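# Unload three sand cores from a mould onto plywood

## Task

Remove three sand cores from the mould: the elongated core with the rounded nose, plus the two upright cores with blades that sit in the mould half on the robot's right (the -y, right_arm side). Set all three down on the plywood boards next to the mould and release them. The other two cores must remain upright in the mould.

## Robot and tools

Robot: two 6-joint arms, left_arm and right_arm, each ending in a two-finger gripper. Every per-joint list uses this order: waist, shoulder, elbow, wrist pitch, wrist yaw, wrist roll. Stated ranges in rad: waist -2.618 to 3.054, shoulder 0.000 to 3.142, elbow 0.000 to 3.142, wrist pitch -1.571 to 1.571, wrist yaw -1.571 to 1.571, wrist roll -2.094 to 2.094. A real end may sit up to 0.059 rad either side of these.

Frames: the scene frame has its origin at table-top height, halfway between the nominal arm bases, +z up, +x pointing out over the table, left_arm on the +y side (image left/right does not follow arm names). Calibrated bases: left_arm at (+0.031, +0.345, 0) m, quat_wxyz (+1.000, 0, 0, +0.008); right_arm at (+0.030, -0.335, 0) m, quat_wxyz (+1.000, 0, 0, -0.014); both have up = +z. Hand poses (end_effector_position in m, end_effector_quat_wxyz) and wrist-camera poses are given in that arm's own base frame and may be a few cm off. The reported point lies between the finger pads, roughly 1 cm behind the tips; fingers point along the gripper's +z and close along its y.

Row format (shared by execute_actions and move): one list of 14 numbers covering both arms, each in [-1, 1]: left_arm's 6 joint values then its opening, then right_arm's 6 joint values then its opening. Send all 14 even if one arm stays still; joint value 0 holds that joint at its current target. Joint values are offsets, not poses: they add to the Joint targets shown at the start of the action or move, not to the previous row. Scale: 1.0 equals 2.224 rad for waist, shoulder and elbow, and 8.485 rad for the three wrist joints. Opening is absolute: +1 fully open, -1 closed; writing 0 commands half-open, so resend the present value to leave a gripper alone.

execute_actions(actions, cameras): actions is a list of actions; each action is a list of up to 15 rows, one per 1/30 s control step; a short action repeats its last row to fill 15 steps. An empty list just reports state and images. An action that would push a joint more than 0.059 rad outside its range is rejected for both arms; a malformed action, or a failing first action, rejects the whole call. cameras: list of names (cam_left_wrist, cam_right_wrist), [] for none, null/omitted/["all"] for all; an unknown name voids the call.

move(target, speed, blend, opening_speed, blocking, cameras): target is one 14-number row or a list of up to 15 rows, every row offset from the same starting Joint targets. speed in rad/s (0.01 to 12.57, default 0.5) caps the joint with the longest travel; one value or one per target. blend in rad rounds corners at intermediate targets. opening_speed, 0.2 or more per second on the -1..+1 scale, ramps the fingers gradually. blocking=false returns after about 0.5 s while motion continues. Paths last at least 0.5 s; beyond 10 s they stop short. No obstacle or arm-to-arm avoidance. The result adds a move: line (done, off_target = at rest more than 0.035 rad away, moving, held, fault) and possibly limits=held. done does not prove contact or lack of it.

wait(seconds 0 to 10): let time pass holding commands; a running move keeps going. stop(): brakes a running move. zoom_image(camera, region [x0, y0, x1, y1] in pixels, top-left origin, at most 504 by 504): closer look at the latest image from cam_left_wrist or cam_right_wrist (each 896x504). finished_scene(scene): pass the current scene number to end it; irreversible.

Result lines: Joint positions (rad) and Joint velocities (rad/s) per arm, then pad gap (m; 0.094 fully open); "within noise" means at rest. Joint targets: the base for your next offsets. Tool commands: current gripper commands. grip_measured: finger opening on the command scale (empty reads up to 2.7 mm wide; on a hard part up to about 3 mm narrower). grip_effort_nm: gripper motor effort, negative closing; not a pad force. Joint torques in joint order, positive toward larger angle; joints 1 to 3 wrap at ±28 N m. Messages: "joint sent to its limit"; "joint command not followed" (clearance check altered targets); MOTOR HOT at 75 °C, OVER-TEMPERATURE FAULT at 90 °C (arm folds and idles), arm drops at 100 °C. Heat builds from holding loads, stretched poses or pushing at unreachable targets.

Motion limits: per step a target can lead its measured angle by at most 0.339 rad (big three joints) or 2.2 rad (wrists); targets placing the gripper over 200 mm from its measured spot are pulled back. Large offsets may need several actions; tiny ones may not start. The robot keeps holding or moving while you think.

Gripping: the fingers go to where grip_measured would read your value; from about 0.05 below first-touch reading they push at full force (about 50 to 64 N per pad). Sand cores can crumble, so close slowly with a low opening_speed. Release by commanding well above grip_measured.

Avoid: dropping cores, opening on a moving part, fast impacts, hard shoves, grippers pressing each other, anything leaving the table, and arm stops. To end a push, command targets back past the measured positions. Camera cables touching things count as contact. Loose items can occasionally get nudged by outside disturbance.

Each tool is called after "Emit:" as name(argument=value, ...) on one line, values as JSON.

## Session

Emit:
execute_actions(actions=[])

Scene clock: 0.00 s.
left_arm: end_effector_position=(+0.3631, -0.0246, +0.2028) grip_measured=+1.000 grip_effort_nm=n/a end_effector_quat_wxyz=(+0.569, -0.059, +0.818, -0.064) | right_arm: end_effector_position=(+0.3464, +0.0127, +0.2781) grip_measured=+1.000 grip_effort_nm=n/a end_effector_quat_wxyz=(+0.512, -0.227, +0.829, +0.002)
Joint positions: left_arm=[-0.095 1.034 0.566 0.116 -0.051 -0.203 0.094] | right_arm=[-0.154 1.056 1.018 -0.499 -0.37 -0.476 0.094]
Joint velocities: within noise
Joint torques (N m): no reading
Heat: left arm: 32 °C; right arm: 36 °C.
Joint targets: left_arm=[-0.095 1.027 0.576 0.117 -0.051 -0.202] | right_arm=[-0.154 1.049 1.030 -0.497 -0.374 -0.475]
Tool commands: left_gripper/opening=+1.0 right_gripper/opening=+1.0

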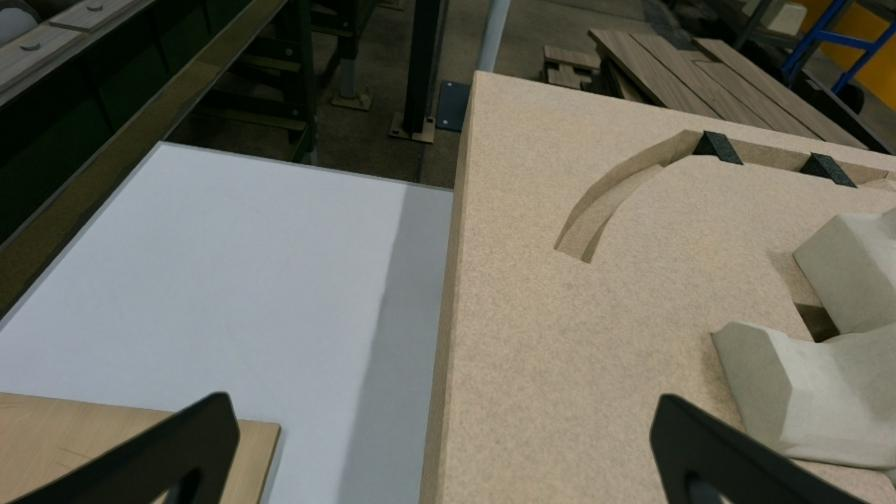

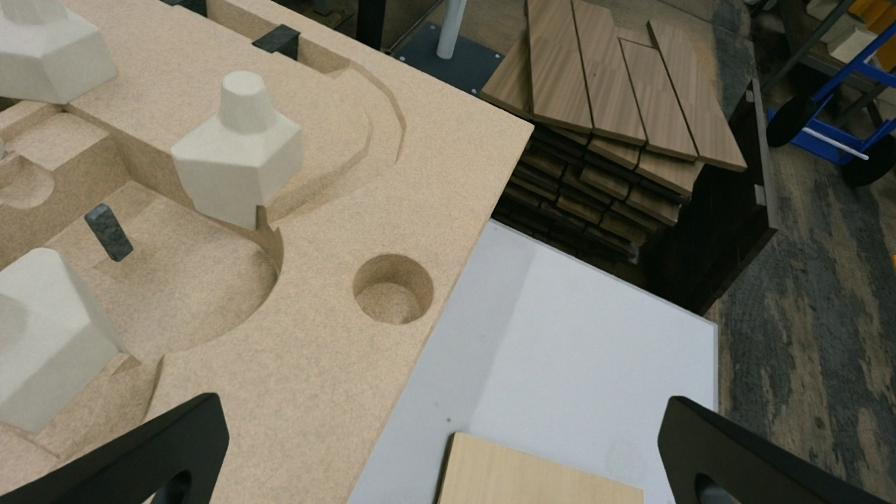

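Emit:
move(target=[-0.047,0.0778,0.640,-0.1906,0.006,0.0238,1,0.159,0.068,0.436,-0.118,0.0441,0.056,1], speed=0.8)

Scene clock: 23.40 s.
left_arm: end_effector_position=(+0.2389, -0.0438, +0.4197) grip_measured=+1.000 grip_effort_nm=0.032 end_effector_quat_wxyz=(+0.419, +0.082, +0.904, -0.038) | right_arm: end_effector_position=(+0.2401, +0.0491, +0.4195) grip_measured=+1.000 grip_effort_nm=0.027 end_effector_quat_wxyz=(+0.419, -0.092, +0.902, +0.042)
Joint positions: left_arm=[-0.192 1.196 1.985 -1.492 -0.009 -0.007 0.094] | right_arm=[0.193 1.198 1.981 -1.484 -0.006 -0.008 0.094]
Joint velocities: within noise
Joint torques (N m): left_arm=[-0.59 -0.65 4.27 1.83 0.13 0.02] | right_arm=[0.62 -0.72 5.09 1.16 -0.01 0.03]
Heat: left arm: 36 °C; right arm: 39 °C.
Joint targets: left_arm=[-0.200 1.199 1.999 -1.500 -0.001 -0.001] | right_arm=[0.200 1.201 2.000 -1.498 0.000 0.000]
move: done

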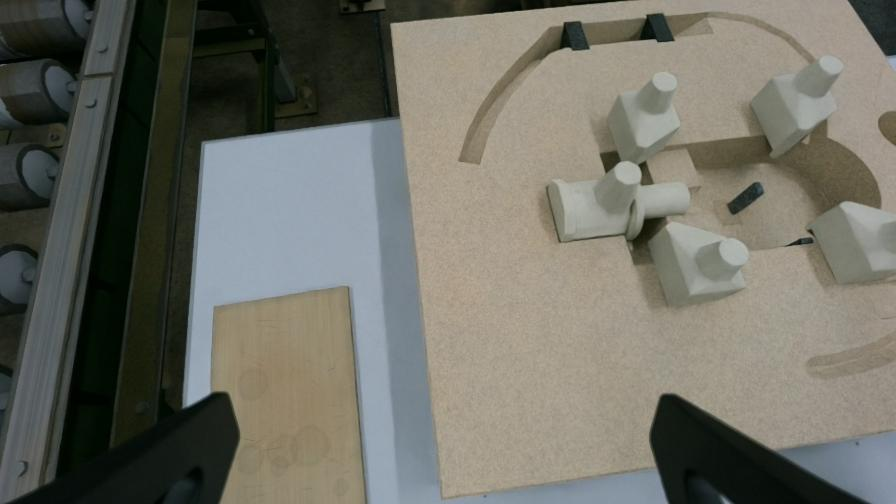

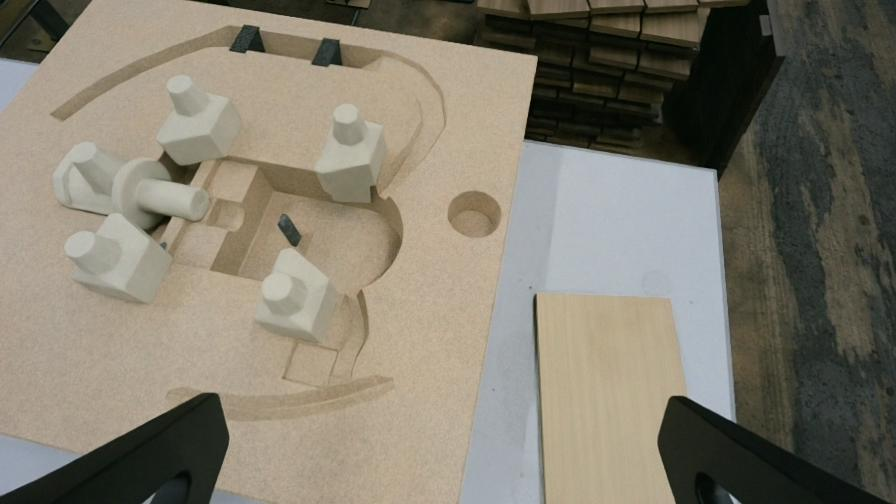

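Emit:
zoom_image(camera="cam_right_wrist", region=[30, 60, 450, 420])

Emit:
zoom_image(camera="cam_left_wrist", region=[500, 40, 896, 330])

Scaled by 1.200.

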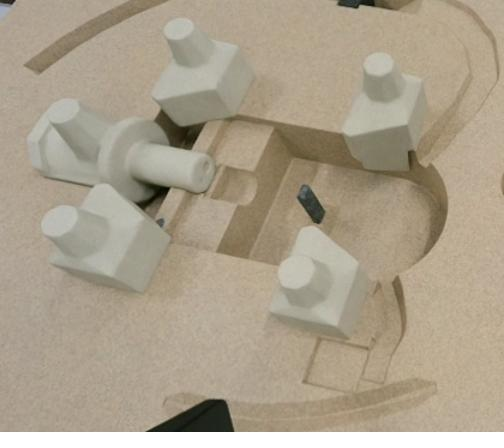

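Scaled by 1.273.

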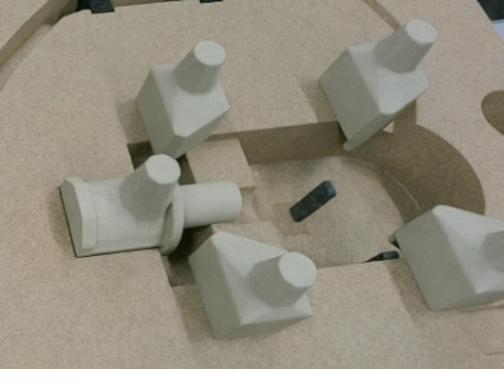

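Emit:
move(target=[0.09,0.18,0.09,0,0,0,1,0.0,0.18,0.09,0,0,0,1], speed=0.8)

Scene clock: 63.77 s.
left_arm: end_effector_position=(+0.3518, +0.0004, +0.3672) grip_measured=+1.000 grip_effort_nm=0.027 end_effector_quat_wxyz=(+0.317, -0.002, +0.948, +0.001) | right_arm: end_effector_position=(+0.3469, +0.0699, +0.3662) grip_measured=+1.000 grip_effort_nm=0.027 end_effector_quat_wxyz=(+0.316, -0.096, +0.944, +0.032)
Joint positions: left_arm=[-0.004 1.606 2.18 -1.499 -0.005 -0.006 0.094] | right_arm=[0.193 1.609 2.177 -1.493 -0.005 -0.007 0.094]
Joint velocities: within noise
Joint torques (N m): left_arm=[0.36 -5.45 5.46 1.59 0.08 0] | right_arm=[0.62 -5.57 6.15 1.02 0.05 0.04]
Heat: left arm: 36 °C; right arm: 39 °C.
Joint targets: left_arm=[0.000 1.600 2.200 -1.500 0.000 -0.001] | right_arm=[0.200 1.601 2.200 -1.498 0.000 0.001]
move: done

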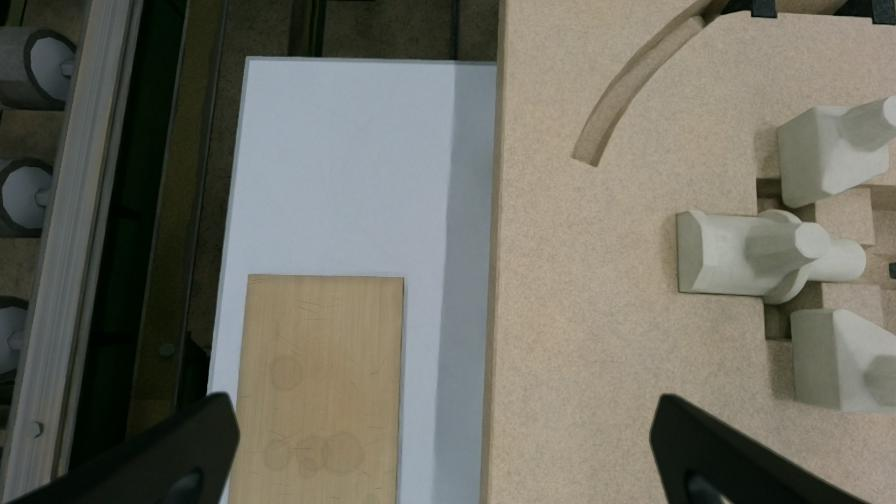

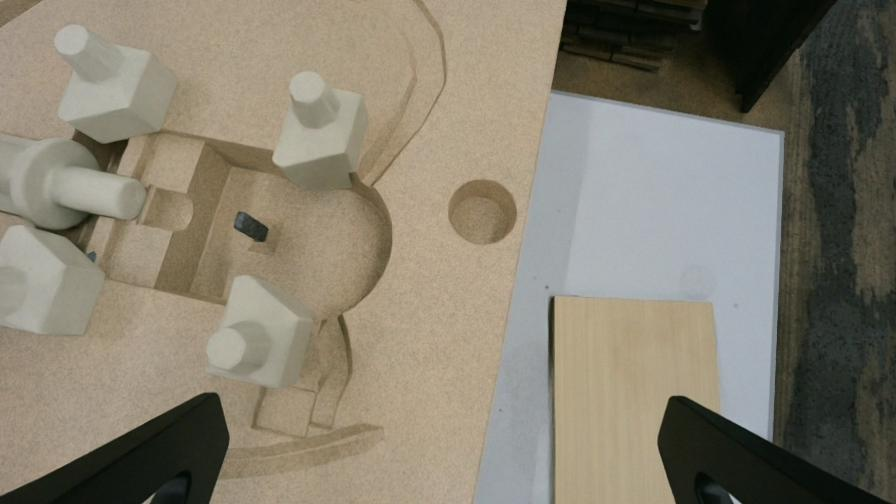

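Emit:
zoom_image(camera="cam_right_wrist", region=[190, 240, 400, 450])

Emit:
zoom_image(camera="cam_right_wrist", region=[230, 50, 440, 260])

Emit:
zoom_image(camera="cam_left_wrist", region=[646, 80, 896, 330])

Scaled by 2.400.

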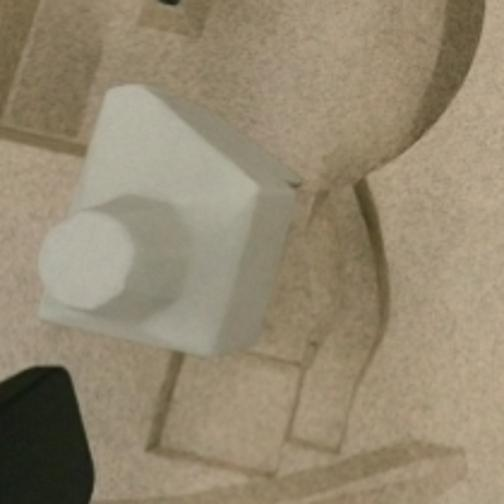

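Scaled by 2.400.

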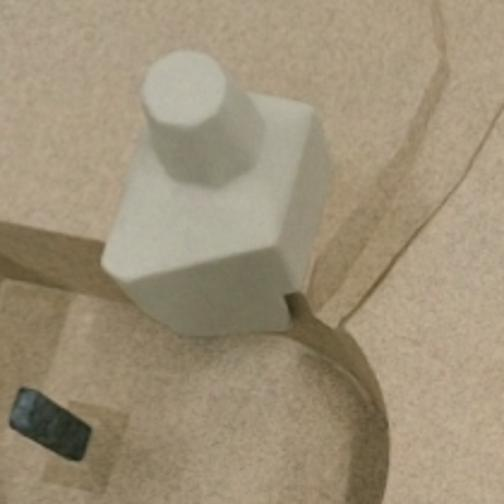

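Scaled by 2.016.

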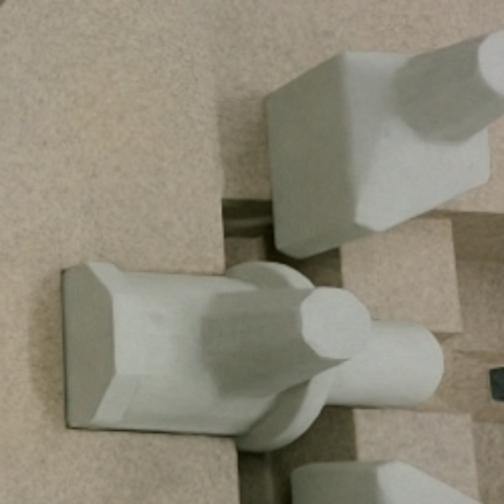

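Emit:
move(target=[0,0,0,0,0,0,1,0.1551,-0.0175,-0.3031,0.0651,0,0,1], speed=0.6)

Scene clock: 121.10 s.
left_arm: end_effector_position=(+0.3518, +0.0004, +0.3672) grip_measured=+1.000 grip_effort_nm=0.032 end_effector_quat_wxyz=(+0.317, -0.002, +0.948, +0.001) | right_arm: end_effector_position=(+0.3432, +0.2094, +0.2138) grip_measured=+1.000 grip_effort_nm=0.032 end_effector_quat_wxyz=(+0.257, -0.262, +0.927, +0.072)
Joint positions: left_arm=[-0.004 1.606 2.18 -1.499 -0.005 -0.006 0.094] | right_arm=[0.544 1.593 1.53 -0.967 -0.003 -0.006 0.094]
Joint velocities: within noise
Joint torques (N m): left_arm=[0.53 -5.41 5.49 1.6 0.08 0] | right_arm=[0.17 -8.85 5.49 1.13 0.03 0.04]
Heat: left arm: 36 °C; right arm: 38 °C.
Joint targets: left_arm=[0.000 1.600 2.200 -1.500 0.000 -0.001] | right_arm=[0.545 1.562 1.526 -0.946 0.000 0.001]
move: done

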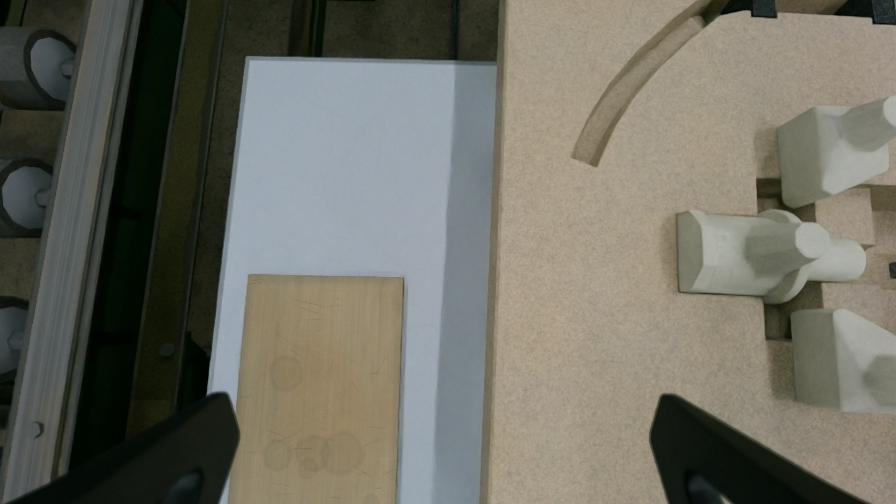

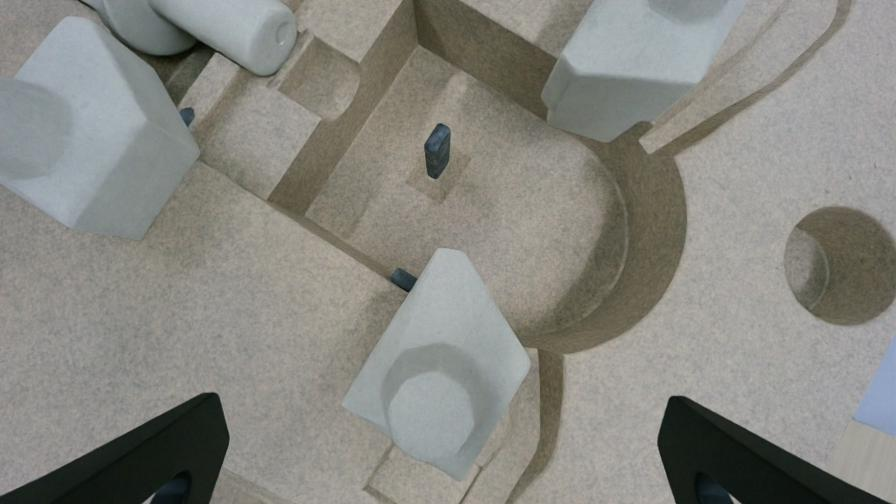

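Emit:
move(target=[0,0,0,0,0,0,1,0.0054,-0.02,-0.1326,0.033,0,0,1], speed=0.3, cameras=["cam_right_wrist"])

Scene clock: 128.87 s.
left_arm: end_effector_position=(+0.3518, +0.0004, +0.3672) grip_measured=+1.000 grip_effort_nm=0.037 end_effector_quat_wxyz=(+0.317, -0.002, +0.948, +0.001) | right_arm: end_effector_position=(+0.3401, +0.2103, +0.1554) grip_measured=+1.000 grip_effort_nm=0.027 end_effector_quat_wxyz=(+0.270, -0.264, +0.923, +0.077)
Joint positions: left_arm=[-0.004 1.606 2.18 -1.499 -0.005 -0.006 0.094] | right_arm=[0.55 1.549 1.238 -0.689 -0.003 -0.006 0.094]
Joint velocities: within noise
Joint torques (N m): left_arm=[0.39 -5.34 5.46 1.59 0.05 0.01] | right_arm=[0.62 -8.61 5.44 1.16 0.01 0.04]
Heat: left arm: 37 °C; right arm: 38 °C.
Joint targets: left_arm=[0.000 1.600 2.200 -1.500 0.000 -0.001] | right_arm=[0.557 1.517 1.231 -0.666 0.000 0.001]
move: done
Images, in order (width x height): cam_right_wrist 896x504.

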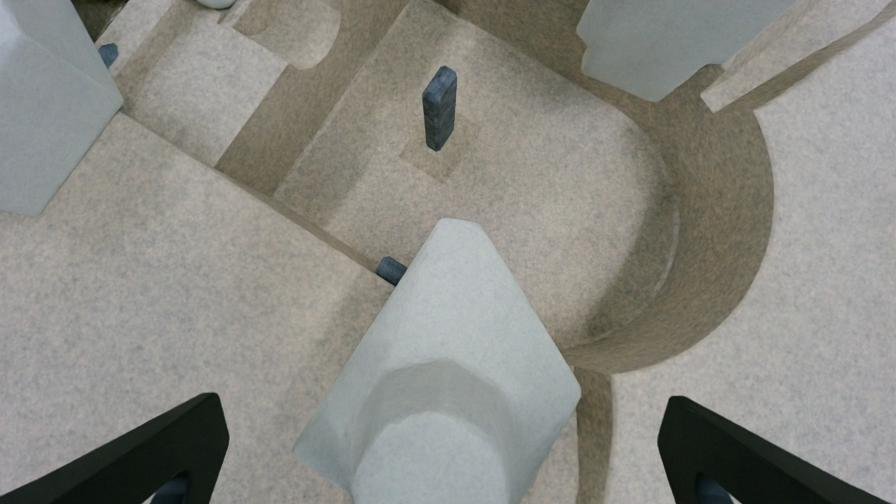

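Emit:
move(target=[0,0,0,0,0,0,1,0,0,0,0,0,0,-0.55], opening_speed=0.6, cameras=["cam_right_wrist"])

Scene clock: 134.40 s.
left_arm: end_effector_position=(+0.3518, +0.0004, +0.3672) grip_measured=+1.000 grip_effort_nm=0.027 end_effector_quat_wxyz=(+0.317, -0.002, +0.948, +0.001) | right_arm: end_effector_position=(+0.3400, +0.2110, +0.1556) grip_measured=-0.309 grip_effort_nm=-1.004 end_effector_quat_wxyz=(+0.271, -0.265, +0.922, +0.077)
Joint positions: left_arm=[-0.004 1.606 2.18 -1.499 -0.005 -0.006 0.094] | right_arm=[0.551 1.549 1.238 -0.688 -0.003 -0.006 0.032]
Joint velocities: within noise
Joint torques (N m): left_arm=[0.36 -5.34 5.46 1.6 0.05 0] | right_arm=[0.47 -8.64 5.44 1.17 0.02 0.04]
Heat: left arm: 37 °C; right arm: 38 °C.
Joint targets: left_arm=[0.000 1.600 2.200 -1.500 0.000 -0.001] | right_arm=[0.557 1.517 1.231 -0.666 0.000 0.001]
move: done
Images, in order (width x height): cam_right_wrist 896x504.

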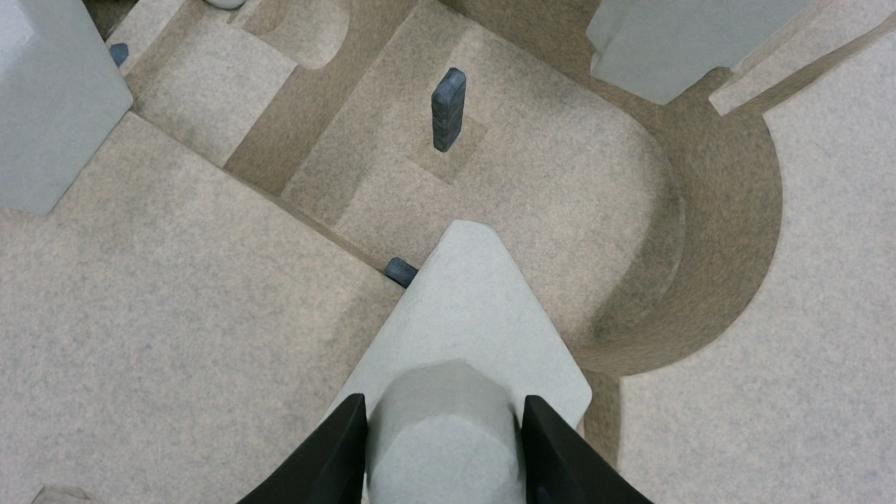

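Emit:
move(target=[[0,0,0,0,0,0,1,0,0,0.0625,-0.0164,0,0,-0.55],[0,0,0,0,0,0,1,0,0.006,0.1225,-0.0305,0,0,-0.55],[0,0,0,0,0,0,1,0,0.0249,0.2155,-0.05,0,0,-0.55]], speed=0.25, blend=0.02)

Scene clock: 144.30 s.
left_arm: end_effector_position=(+0.3518, +0.0004, +0.3672) grip_measured=+1.000 grip_effort_nm=0.032 end_effector_quat_wxyz=(+0.317, -0.002, +0.948, +0.001) | right_arm: end_effector_position=(+0.3287, +0.2040, +0.2508) grip_measured=-0.311 grip_effort_nm=-0.999 end_effector_quat_wxyz=(+0.256, -0.266, +0.927, +0.073)
Joint positions: left_arm=[-0.004 1.606 2.18 -1.499 -0.005 -0.006 0.094] | right_arm=[0.551 1.574 1.663 -1.121 -0.003 -0.006 0.032]
Joint velocities: within noise
Joint torques (N m): left_arm=[0.35 -5.33 5.49 1.59 0.1 0.02] | right_arm=[0.44 -6 9.39 1.19 0.01 0.04]
Heat: left arm: 37 °C; right arm: 38 °C.
Joint targets: left_arm=[0.000 1.600 2.200 -1.500 0.000 -0.001] | right_arm=[0.557 1.573 1.710 -1.090 0.000 0.001]
move: off_target (right_arm); right_arm: the elbow is farthest, 0.047 rad from its target

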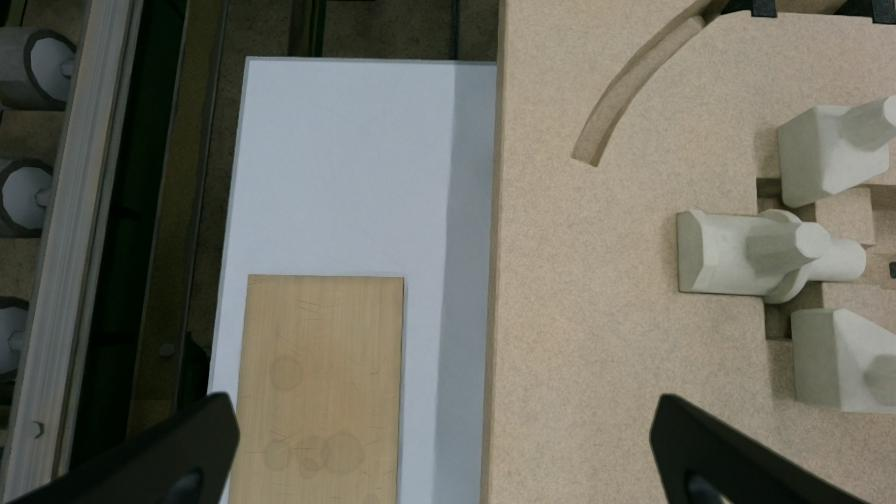

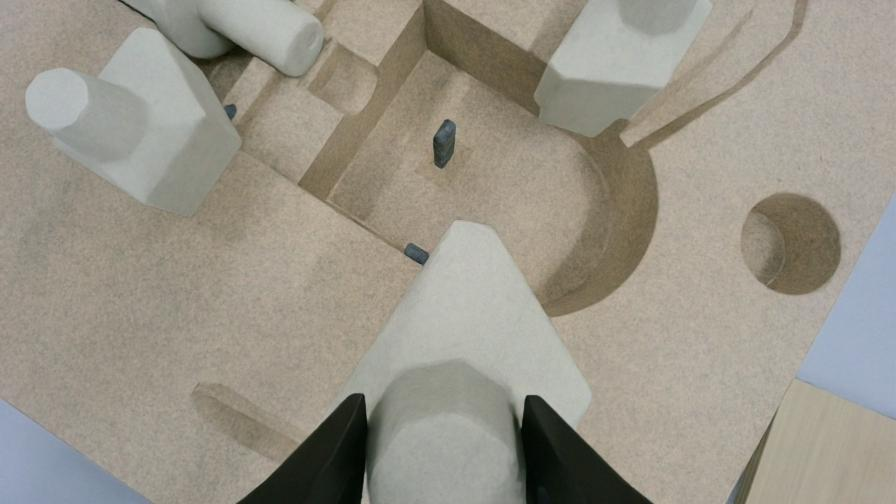

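Emit:
move(target=[-0.4362,-0.3597,-0.8543,0.2239,0,0,1,0,0,0,0,0,0,-0.55], speed=0.8)

Scene clock: 156.33 s.
left_arm: end_effector_position=(+0.1891, -0.2687, +0.2080) grip_measured=+1.000 grip_effort_nm=0.027 end_effector_quat_wxyz=(+0.580, +0.347, +0.671, -0.304) | right_arm: end_effector_position=(+0.3285, +0.2038, +0.2506) grip_measured=-0.311 grip_effort_nm=-1.004 end_effector_quat_wxyz=(+0.255, -0.266, +0.927, +0.073)
Joint positions: left_arm=[-0.962 0.819 0.305 0.372 -0.003 -0.006 0.094] | right_arm=[0.551 1.574 1.663 -1.123 -0.003 -0.006 0.032]
Joint velocities: within noise
Joint torques (N m): left_arm=[-0.58 -2.29 5.26 2.53 0.06 0] | right_arm=[0.5 -5.97 9.42 1.22 0.01 0.04]
Heat: left arm: 37 °C; right arm: 38 °C.
Joint targets: left_arm=[-0.970 0.800 0.300 0.400 0.000 -0.001] | right_arm=[0.557 1.573 1.710 -1.090 0.000 0.001]
move: off_target (right_arm); right_arm: the elbow is farthest, 0.047 rad from its target

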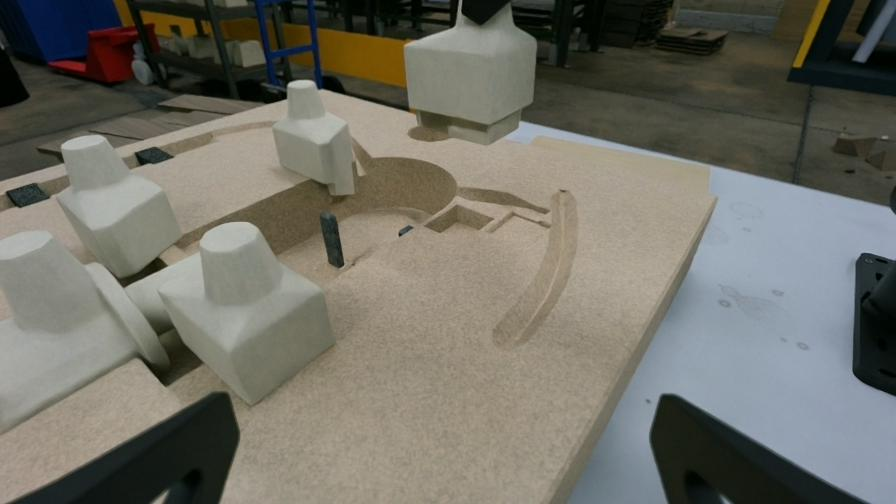

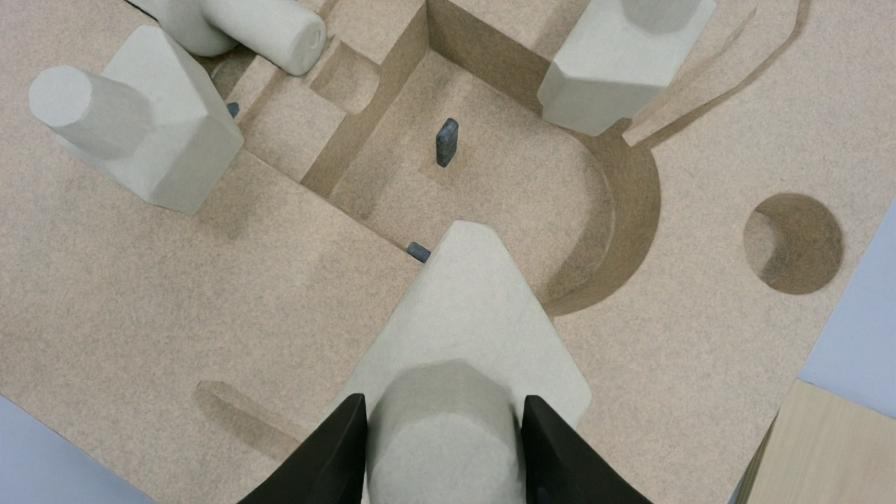

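Emit:
zoom_image(camera="cam_left_wrist", region=[390, 0, 570, 240])

Emit:
zoom_image(camera="cam_left_wrist", region=[220, 60, 400, 260])

Emit:
zoom_image(camera="cam_left_wrist", region=[0, 130, 360, 440])

Scaled by 2.100.

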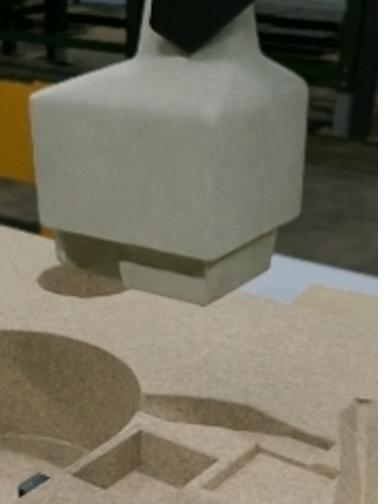

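Scaled by 2.520.

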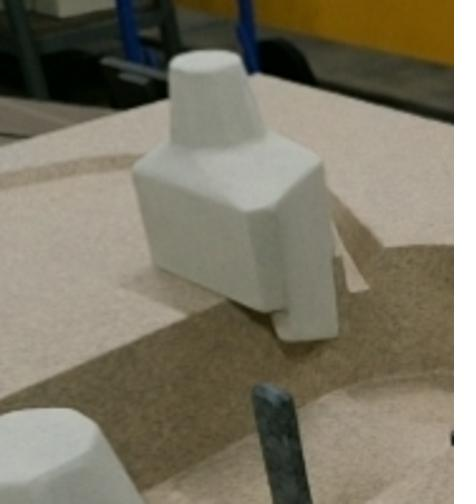

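Scaled by 1.400.

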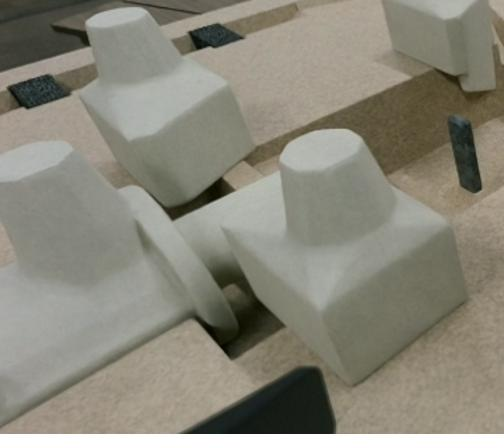

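Emit:
move(target=[[0,0,0,0,0,0,1,-0.3835,0,0,0,0,0,-0.55],[0,0,0,0,0,0,1,-0.3835,-0.0078,-0.2626,0.0666,0,0,-0.55]], speed=0.6, blend=0.05, cameras=["cam_right_wrist"])

Scene clock: 182.07 s.
left_arm: end_effector_position=(+0.1892, -0.2688, +0.2084) grip_measured=+1.000 grip_effort_nm=0.027 end_effector_quat_wxyz=(+0.581, +0.347, +0.671, -0.304) | right_arm: end_effector_position=(+0.3767, -0.1143, +0.1171) grip_measured=-0.311 grip_effort_nm=-1.009 end_effector_quat_wxyz=(+0.261, +0.140, +0.954, -0.041)
Joint positions: left_arm=[-0.962 0.819 0.305 0.373 -0.003 -0.006 0.094] | right_arm=[-0.296 1.572 1.126 -0.591 0.002 -0.006 0.032]
Joint velocities: within noise
Joint torques (N m): left_arm=[-0.46 -2.19 5.39 2.51 0.06 0] | right_arm=[0.01 -7.41 5.87 1.53 -0.03 0.04]
Heat: left arm: 39 °C; right arm: 40 °C.
Joint targets: left_arm=[-0.970 0.800 0.300 0.400 0.000 -0.001] | right_arm=[-0.296 1.556 1.126 -0.525 0.000 0.001]
move: off_target (right_arm); right_arm: the wrist pitch is farthest, 0.066 rad from its target
Images, in order (width x height): cam_right_wrist 896x504.

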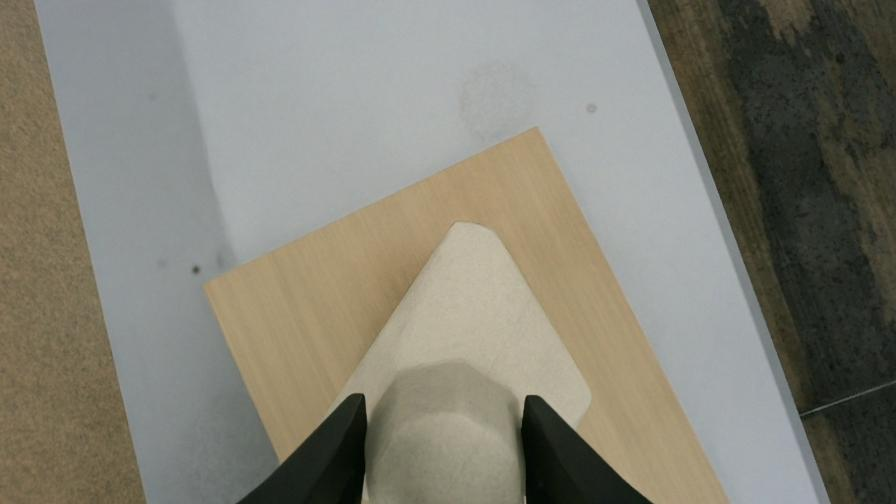

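Emit:
move(target=[0,0,0,0,0,0,1,0,0.014,-0.0382,0.0183,0,0,-0.55], speed=0.2, cameras=["cam_right_wrist"])

Scene clock: 186.87 s.
left_arm: end_effector_position=(+0.1892, -0.2688, +0.2084) grip_measured=+1.000 grip_effort_nm=0.032 end_effector_quat_wxyz=(+0.581, +0.347, +0.671, -0.304) | right_arm: end_effector_position=(+0.3959, -0.1213, +0.1170) grip_measured=-0.314 grip_effort_nm=-1.004 end_effector_quat_wxyz=(+0.316, +0.138, +0.937, -0.052)
Joint positions: left_arm=[-0.962 0.819 0.305 0.373 -0.003 -0.006 0.094] | right_arm=[-0.296 1.572 1.058 -0.404 0.008 -0.006 0.032]
Joint velocities: within noise
Joint torques (N m): left_arm=[-0.53 -2.14 5.31 2.5 0.05 0.01] | right_arm=[-0.01 -5.01 4.63 1.38 -0.09 0.04]
Heat: left arm: 39 °C; right arm: 39 °C.
Joint targets: left_arm=[-0.970 0.800 0.300 0.400 0.000 -0.001] | right_arm=[-0.296 1.587 1.041 -0.369 0.000 0.001]
move: done
Images, in order (width x height): cam_right_wrist 896x504.

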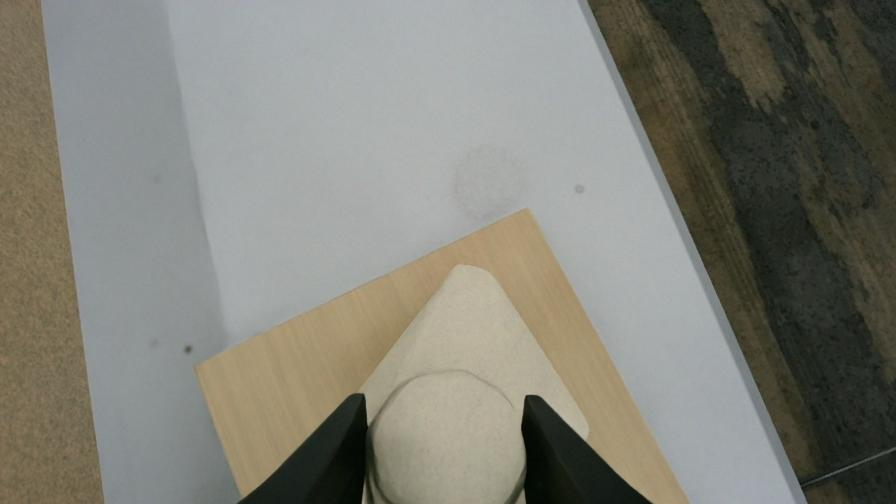

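Emit:
move(target=[-0.07,0,0,0,0,0,1,0,0,0,0,0,0,-0.55], speed=0.4, cameras=["cam_left_wrist"])

Emit:
zoom_image(camera="cam_left_wrist", region=[340, 0, 640, 180])

Scene clock: 192.07 s.
left_arm: end_effector_position=(+0.1449, -0.2947, +0.2093) grip_measured=+1.000 grip_effort_nm=0.027 end_effector_quat_wxyz=(+0.556, +0.397, +0.641, -0.349) | right_arm: end_effector_position=(+0.3960, -0.1213, +0.1170) grip_measured=-0.314 grip_effort_nm=-1.004 end_effector_quat_wxyz=(+0.317, +0.138, +0.937, -0.052)
Joint positions: left_arm=[-1.119 0.816 0.305 0.374 -0.003 -0.006 0.094] | right_arm=[-0.296 1.572 1.058 -0.403 0.008 -0.006 0.032]
Joint velocities: within noise
Joint torques (N m): left_arm=[-0.5 -2 5.34 2.53 0.06 -0.03] | right_arm=[0.01 -5 4.66 1.39 -0.09 0.04]
Heat: left arm: 40 °C; right arm: 39 °C.
Joint targets: left_arm=[-1.126 0.800 0.300 0.400 0.000 -0.001] | right_arm=[-0.296 1.587 1.041 -0.369 0.000 0.001]
move: done
Images, in order (width x height): cam_left_wrist 896x504.

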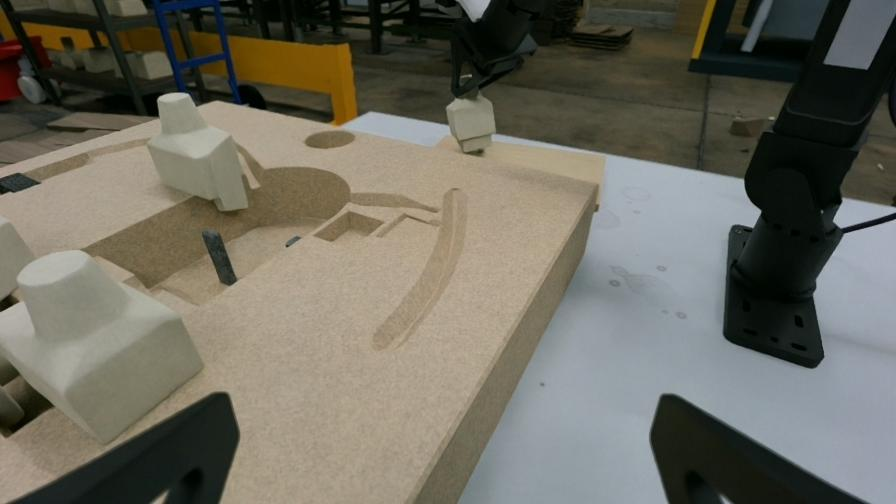

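Scaled by 1.680.

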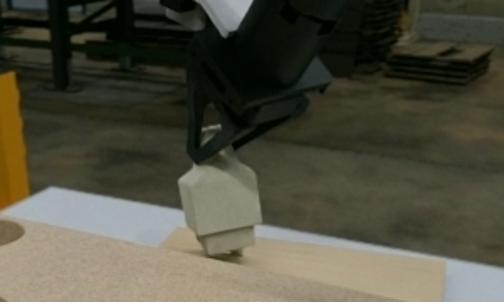

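Emit:
move(target=[0,0.34,0.2716,0.0216,0,0,1,0,0,0,0,0,0,-0.55], speed=0.5, cameras=["cam_left_wrist"])

Emit:
zoom_image(camera="cam_left_wrist", region=[340, 0, 640, 250])

Scene clock: 214.00 s.
left_arm: end_effector_position=(+0.2153, -0.4397, +0.2502) grip_measured=+1.000 grip_effort_nm=0.037 end_effector_quat_wxyz=(+0.565, +0.393, +0.633, -0.355) | right_arm: end_effector_position=(+0.3960, -0.1213, +0.1170) grip_measured=-0.314 grip_effort_nm=-1.004 end_effector_quat_wxyz=(+0.317, +0.138, +0.937, -0.052)
Joint positions: left_arm=[-1.119 1.545 0.876 0.559 -0.003 -0.006 0.094] | right_arm=[-0.296 1.572 1.058 -0.403 0.008 -0.006 0.032]
Joint velocities: within noise
Joint torques (N m): left_arm=[-0.5 -5.3 7.83 2.48 0.06 0.01] | right_arm=[0.01 -5.01 4.66 1.39 -0.08 0.04]
Heat: left arm: 41 °C; right arm: 39 °C.
Joint targets: left_arm=[-1.126 1.556 0.904 0.583 0.000 -0.001] | right_arm=[-0.296 1.587 1.041 -0.370 0.000 0.001]
move: done
Images, in order (width x height): cam_left_wrist 896x504.

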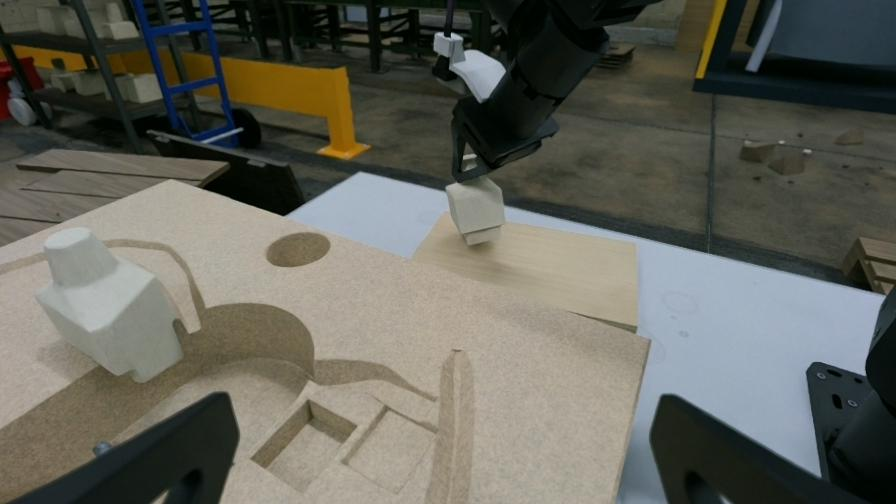

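Scaled by 1.680.

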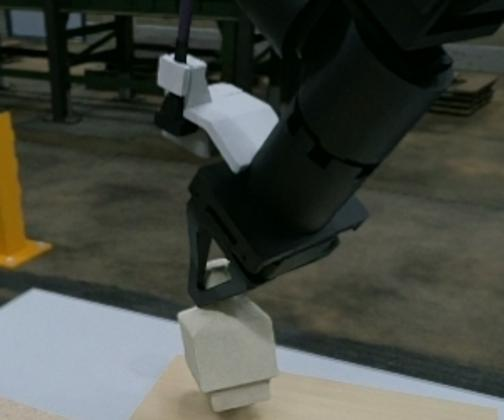

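Emit:
move(target=[0,0,0,0,0,0,1,0,-0.002,0,0,0,0,-0.2], opening_speed=0.2)

Emit:
zoom_image(camera="cam_left_wrist", region=[340, 0, 640, 250])

Scene clock: 244.00 s.
left_arm: end_effector_position=(+0.2153, -0.4397, +0.2505) grip_measured=+1.000 grip_effort_nm=0.032 end_effector_quat_wxyz=(+0.565, +0.392, +0.633, -0.355) | right_arm: end_effector_position=(+0.3974, -0.1187, +0.1159) grip_measured=-0.203 grip_effort_nm=0.168 end_effector_quat_wxyz=(+0.321, +0.135, +0.936, -0.045)
Joint positions: left_arm=[-1.119 1.545 0.876 0.56 -0.003 -0.006 0.094] | right_arm=[-0.296 1.572 1.05 -0.389 -0.008 -0.006 0.037]
Joint velocities: within noise
Joint torques (N m): left_arm=[-0.5 -5.2 7.87 2.51 0.06 -0.01] | right_arm=[0.02 -5.35 5.24 1.25 0.07 0.04]
Heat: left arm: 45 °C; right arm: 40 °C.
Joint targets: left_arm=[-1.126 1.556 0.904 0.583 0.000 -0.001] | right_arm=[-0.296 1.582 1.041 -0.369 0.000 0.001]
move: done

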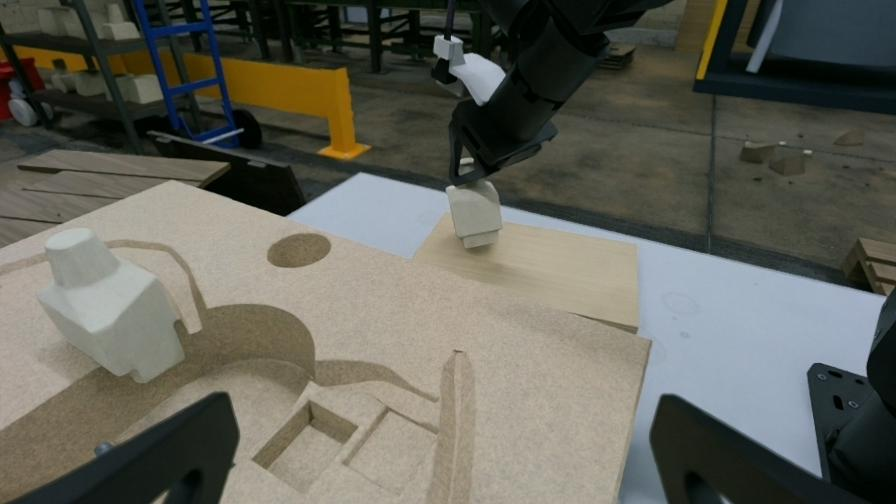

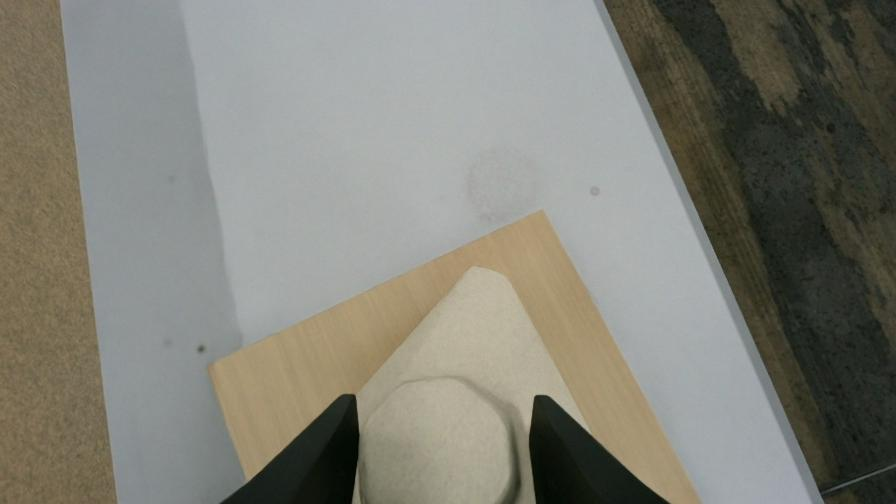

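Scaled by 1.680.

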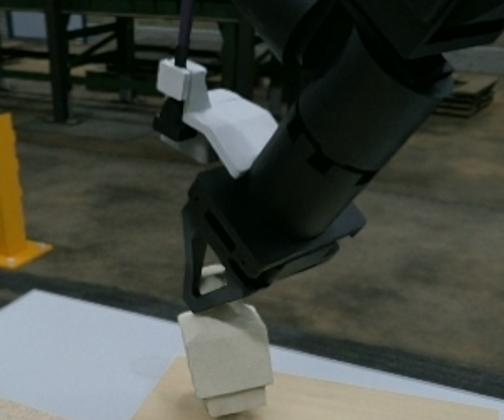

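Emit:
move(target=[0,0,0,0,0,0,1,-0.003,0,0,0,0,0,0.0], opening_speed=0.2)

Emit:
zoom_image(camera="cam_left_wrist", region=[340, 0, 640, 250])

Scene clock: 248.83 s.
left_arm: end_effector_position=(+0.2153, -0.4397, +0.2506) grip_measured=+1.000 grip_effort_nm=0.027 end_effector_quat_wxyz=(+0.565, +0.392, +0.633, -0.355) | right_arm: end_effector_position=(+0.3973, -0.1186, +0.1158) grip_measured=-0.003 grip_effort_nm=0.168 end_effector_quat_wxyz=(+0.321, +0.135, +0.936, -0.045)
Joint positions: left_arm=[-1.119 1.545 0.876 0.56 -0.003 -0.006 0.094] | right_arm=[-0.296 1.572 1.049 -0.389 -0.009 -0.006 0.047]
Joint velocities: within noise
Joint torques (N m): left_arm=[-0.55 -5.27 7.9 2.48 0.03 0] | right_arm=[-0.57 -5.31 5.31 1.26 0.09 0.04]
Heat: left arm: 45 °C; right arm: 40 °C.
Joint targets: left_arm=[-1.126 1.556 0.904 0.583 0.000 -0.001] | right_arm=[-0.303 1.582 1.041 -0.369 0.000 0.001]
move: done

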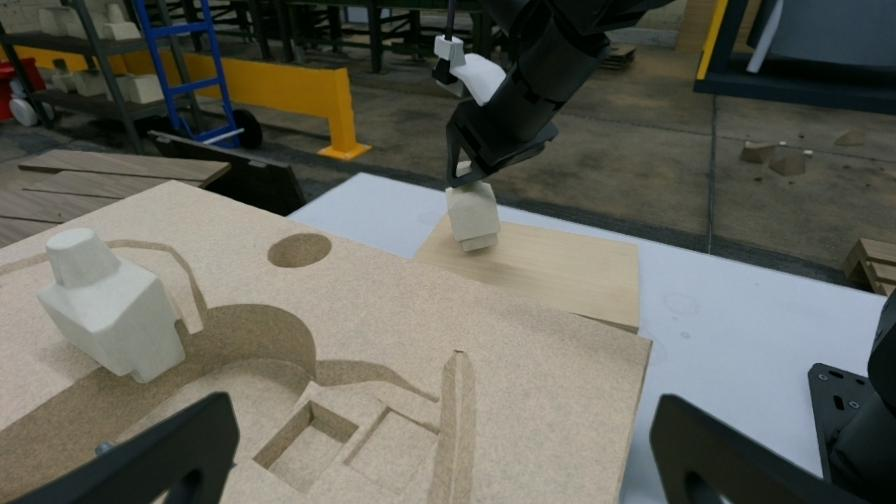

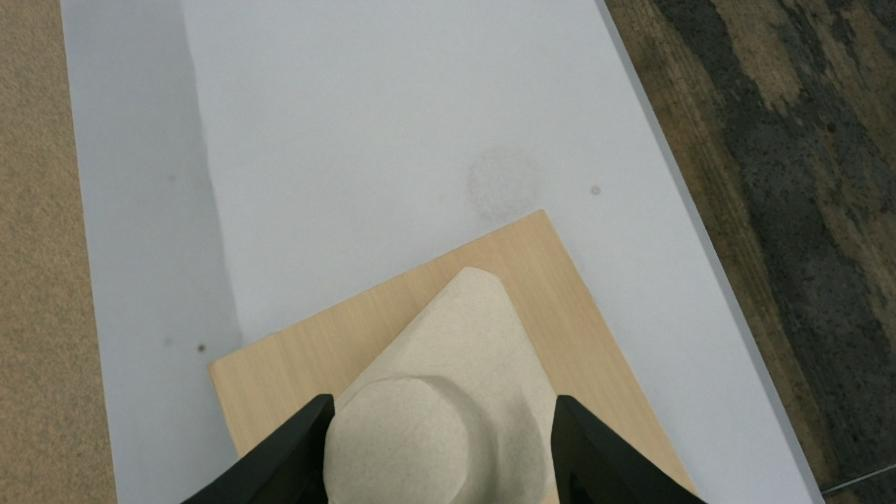

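Scaled by 1.680.

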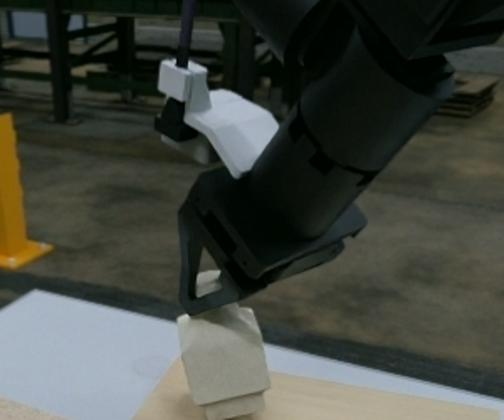

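Emit:
move(target=[0,0,0,0,0,0,1,0,0,0,0,0,0,0.2], opening_speed=0.2)

Emit:
zoom_image(camera="cam_left_wrist", region=[340, 0, 640, 250])

Scene clock: 255.93 s.
left_arm: end_effector_position=(+0.2153, -0.4397, +0.2506) grip_measured=+1.000 grip_effort_nm=0.032 end_effector_quat_wxyz=(+0.565, +0.392, +0.633, -0.355) | right_arm: end_effector_position=(+0.3974, -0.1185, +0.1158) grip_measured=+0.197 grip_effort_nm=0.168 end_effector_quat_wxyz=(+0.321, +0.135, +0.936, -0.044)
Joint positions: left_arm=[-1.119 1.545 0.876 0.56 -0.003 -0.006 0.094] | right_arm=[-0.296 1.572 1.049 -0.389 -0.009 -0.006 0.056]
Joint velocities: within noise
Joint torques (N m): left_arm=[-0.5 -5.26 7.86 2.47 0.06 0.01] | right_arm=[-0.55 -5.37 5.29 1.25 0.08 0.04]
Heat: left arm: 46 °C; right arm: 40 °C.
Joint targets: left_arm=[-1.126 1.556 0.904 0.583 0.000 -0.001] | right_arm=[-0.303 1.582 1.041 -0.369 0.000 0.001]
move: done

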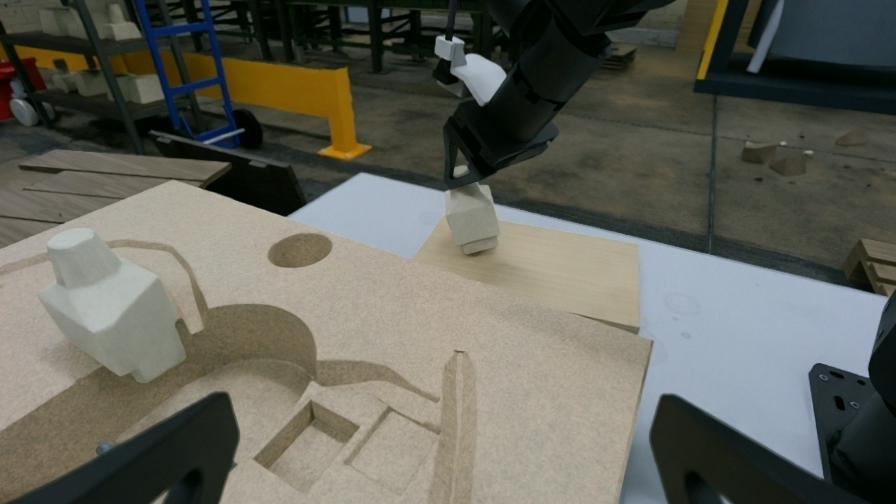

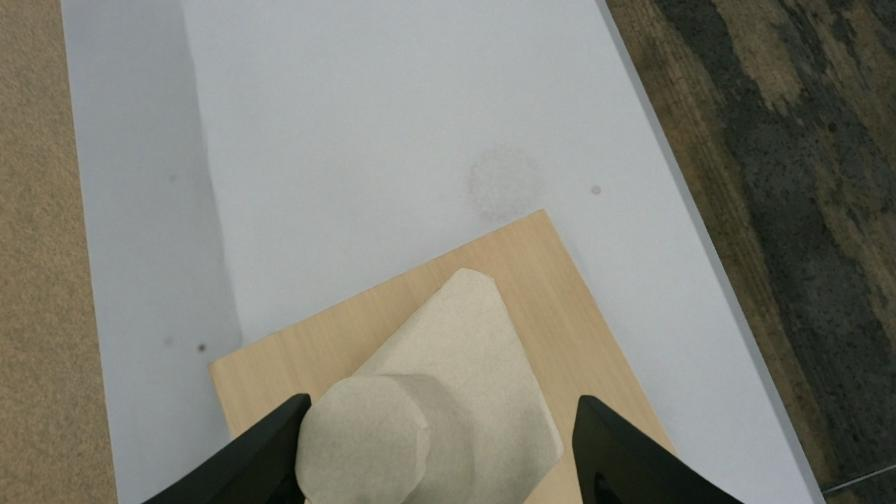

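Scaled by 1.680.

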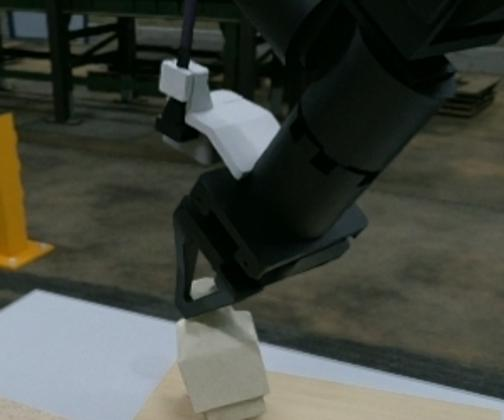

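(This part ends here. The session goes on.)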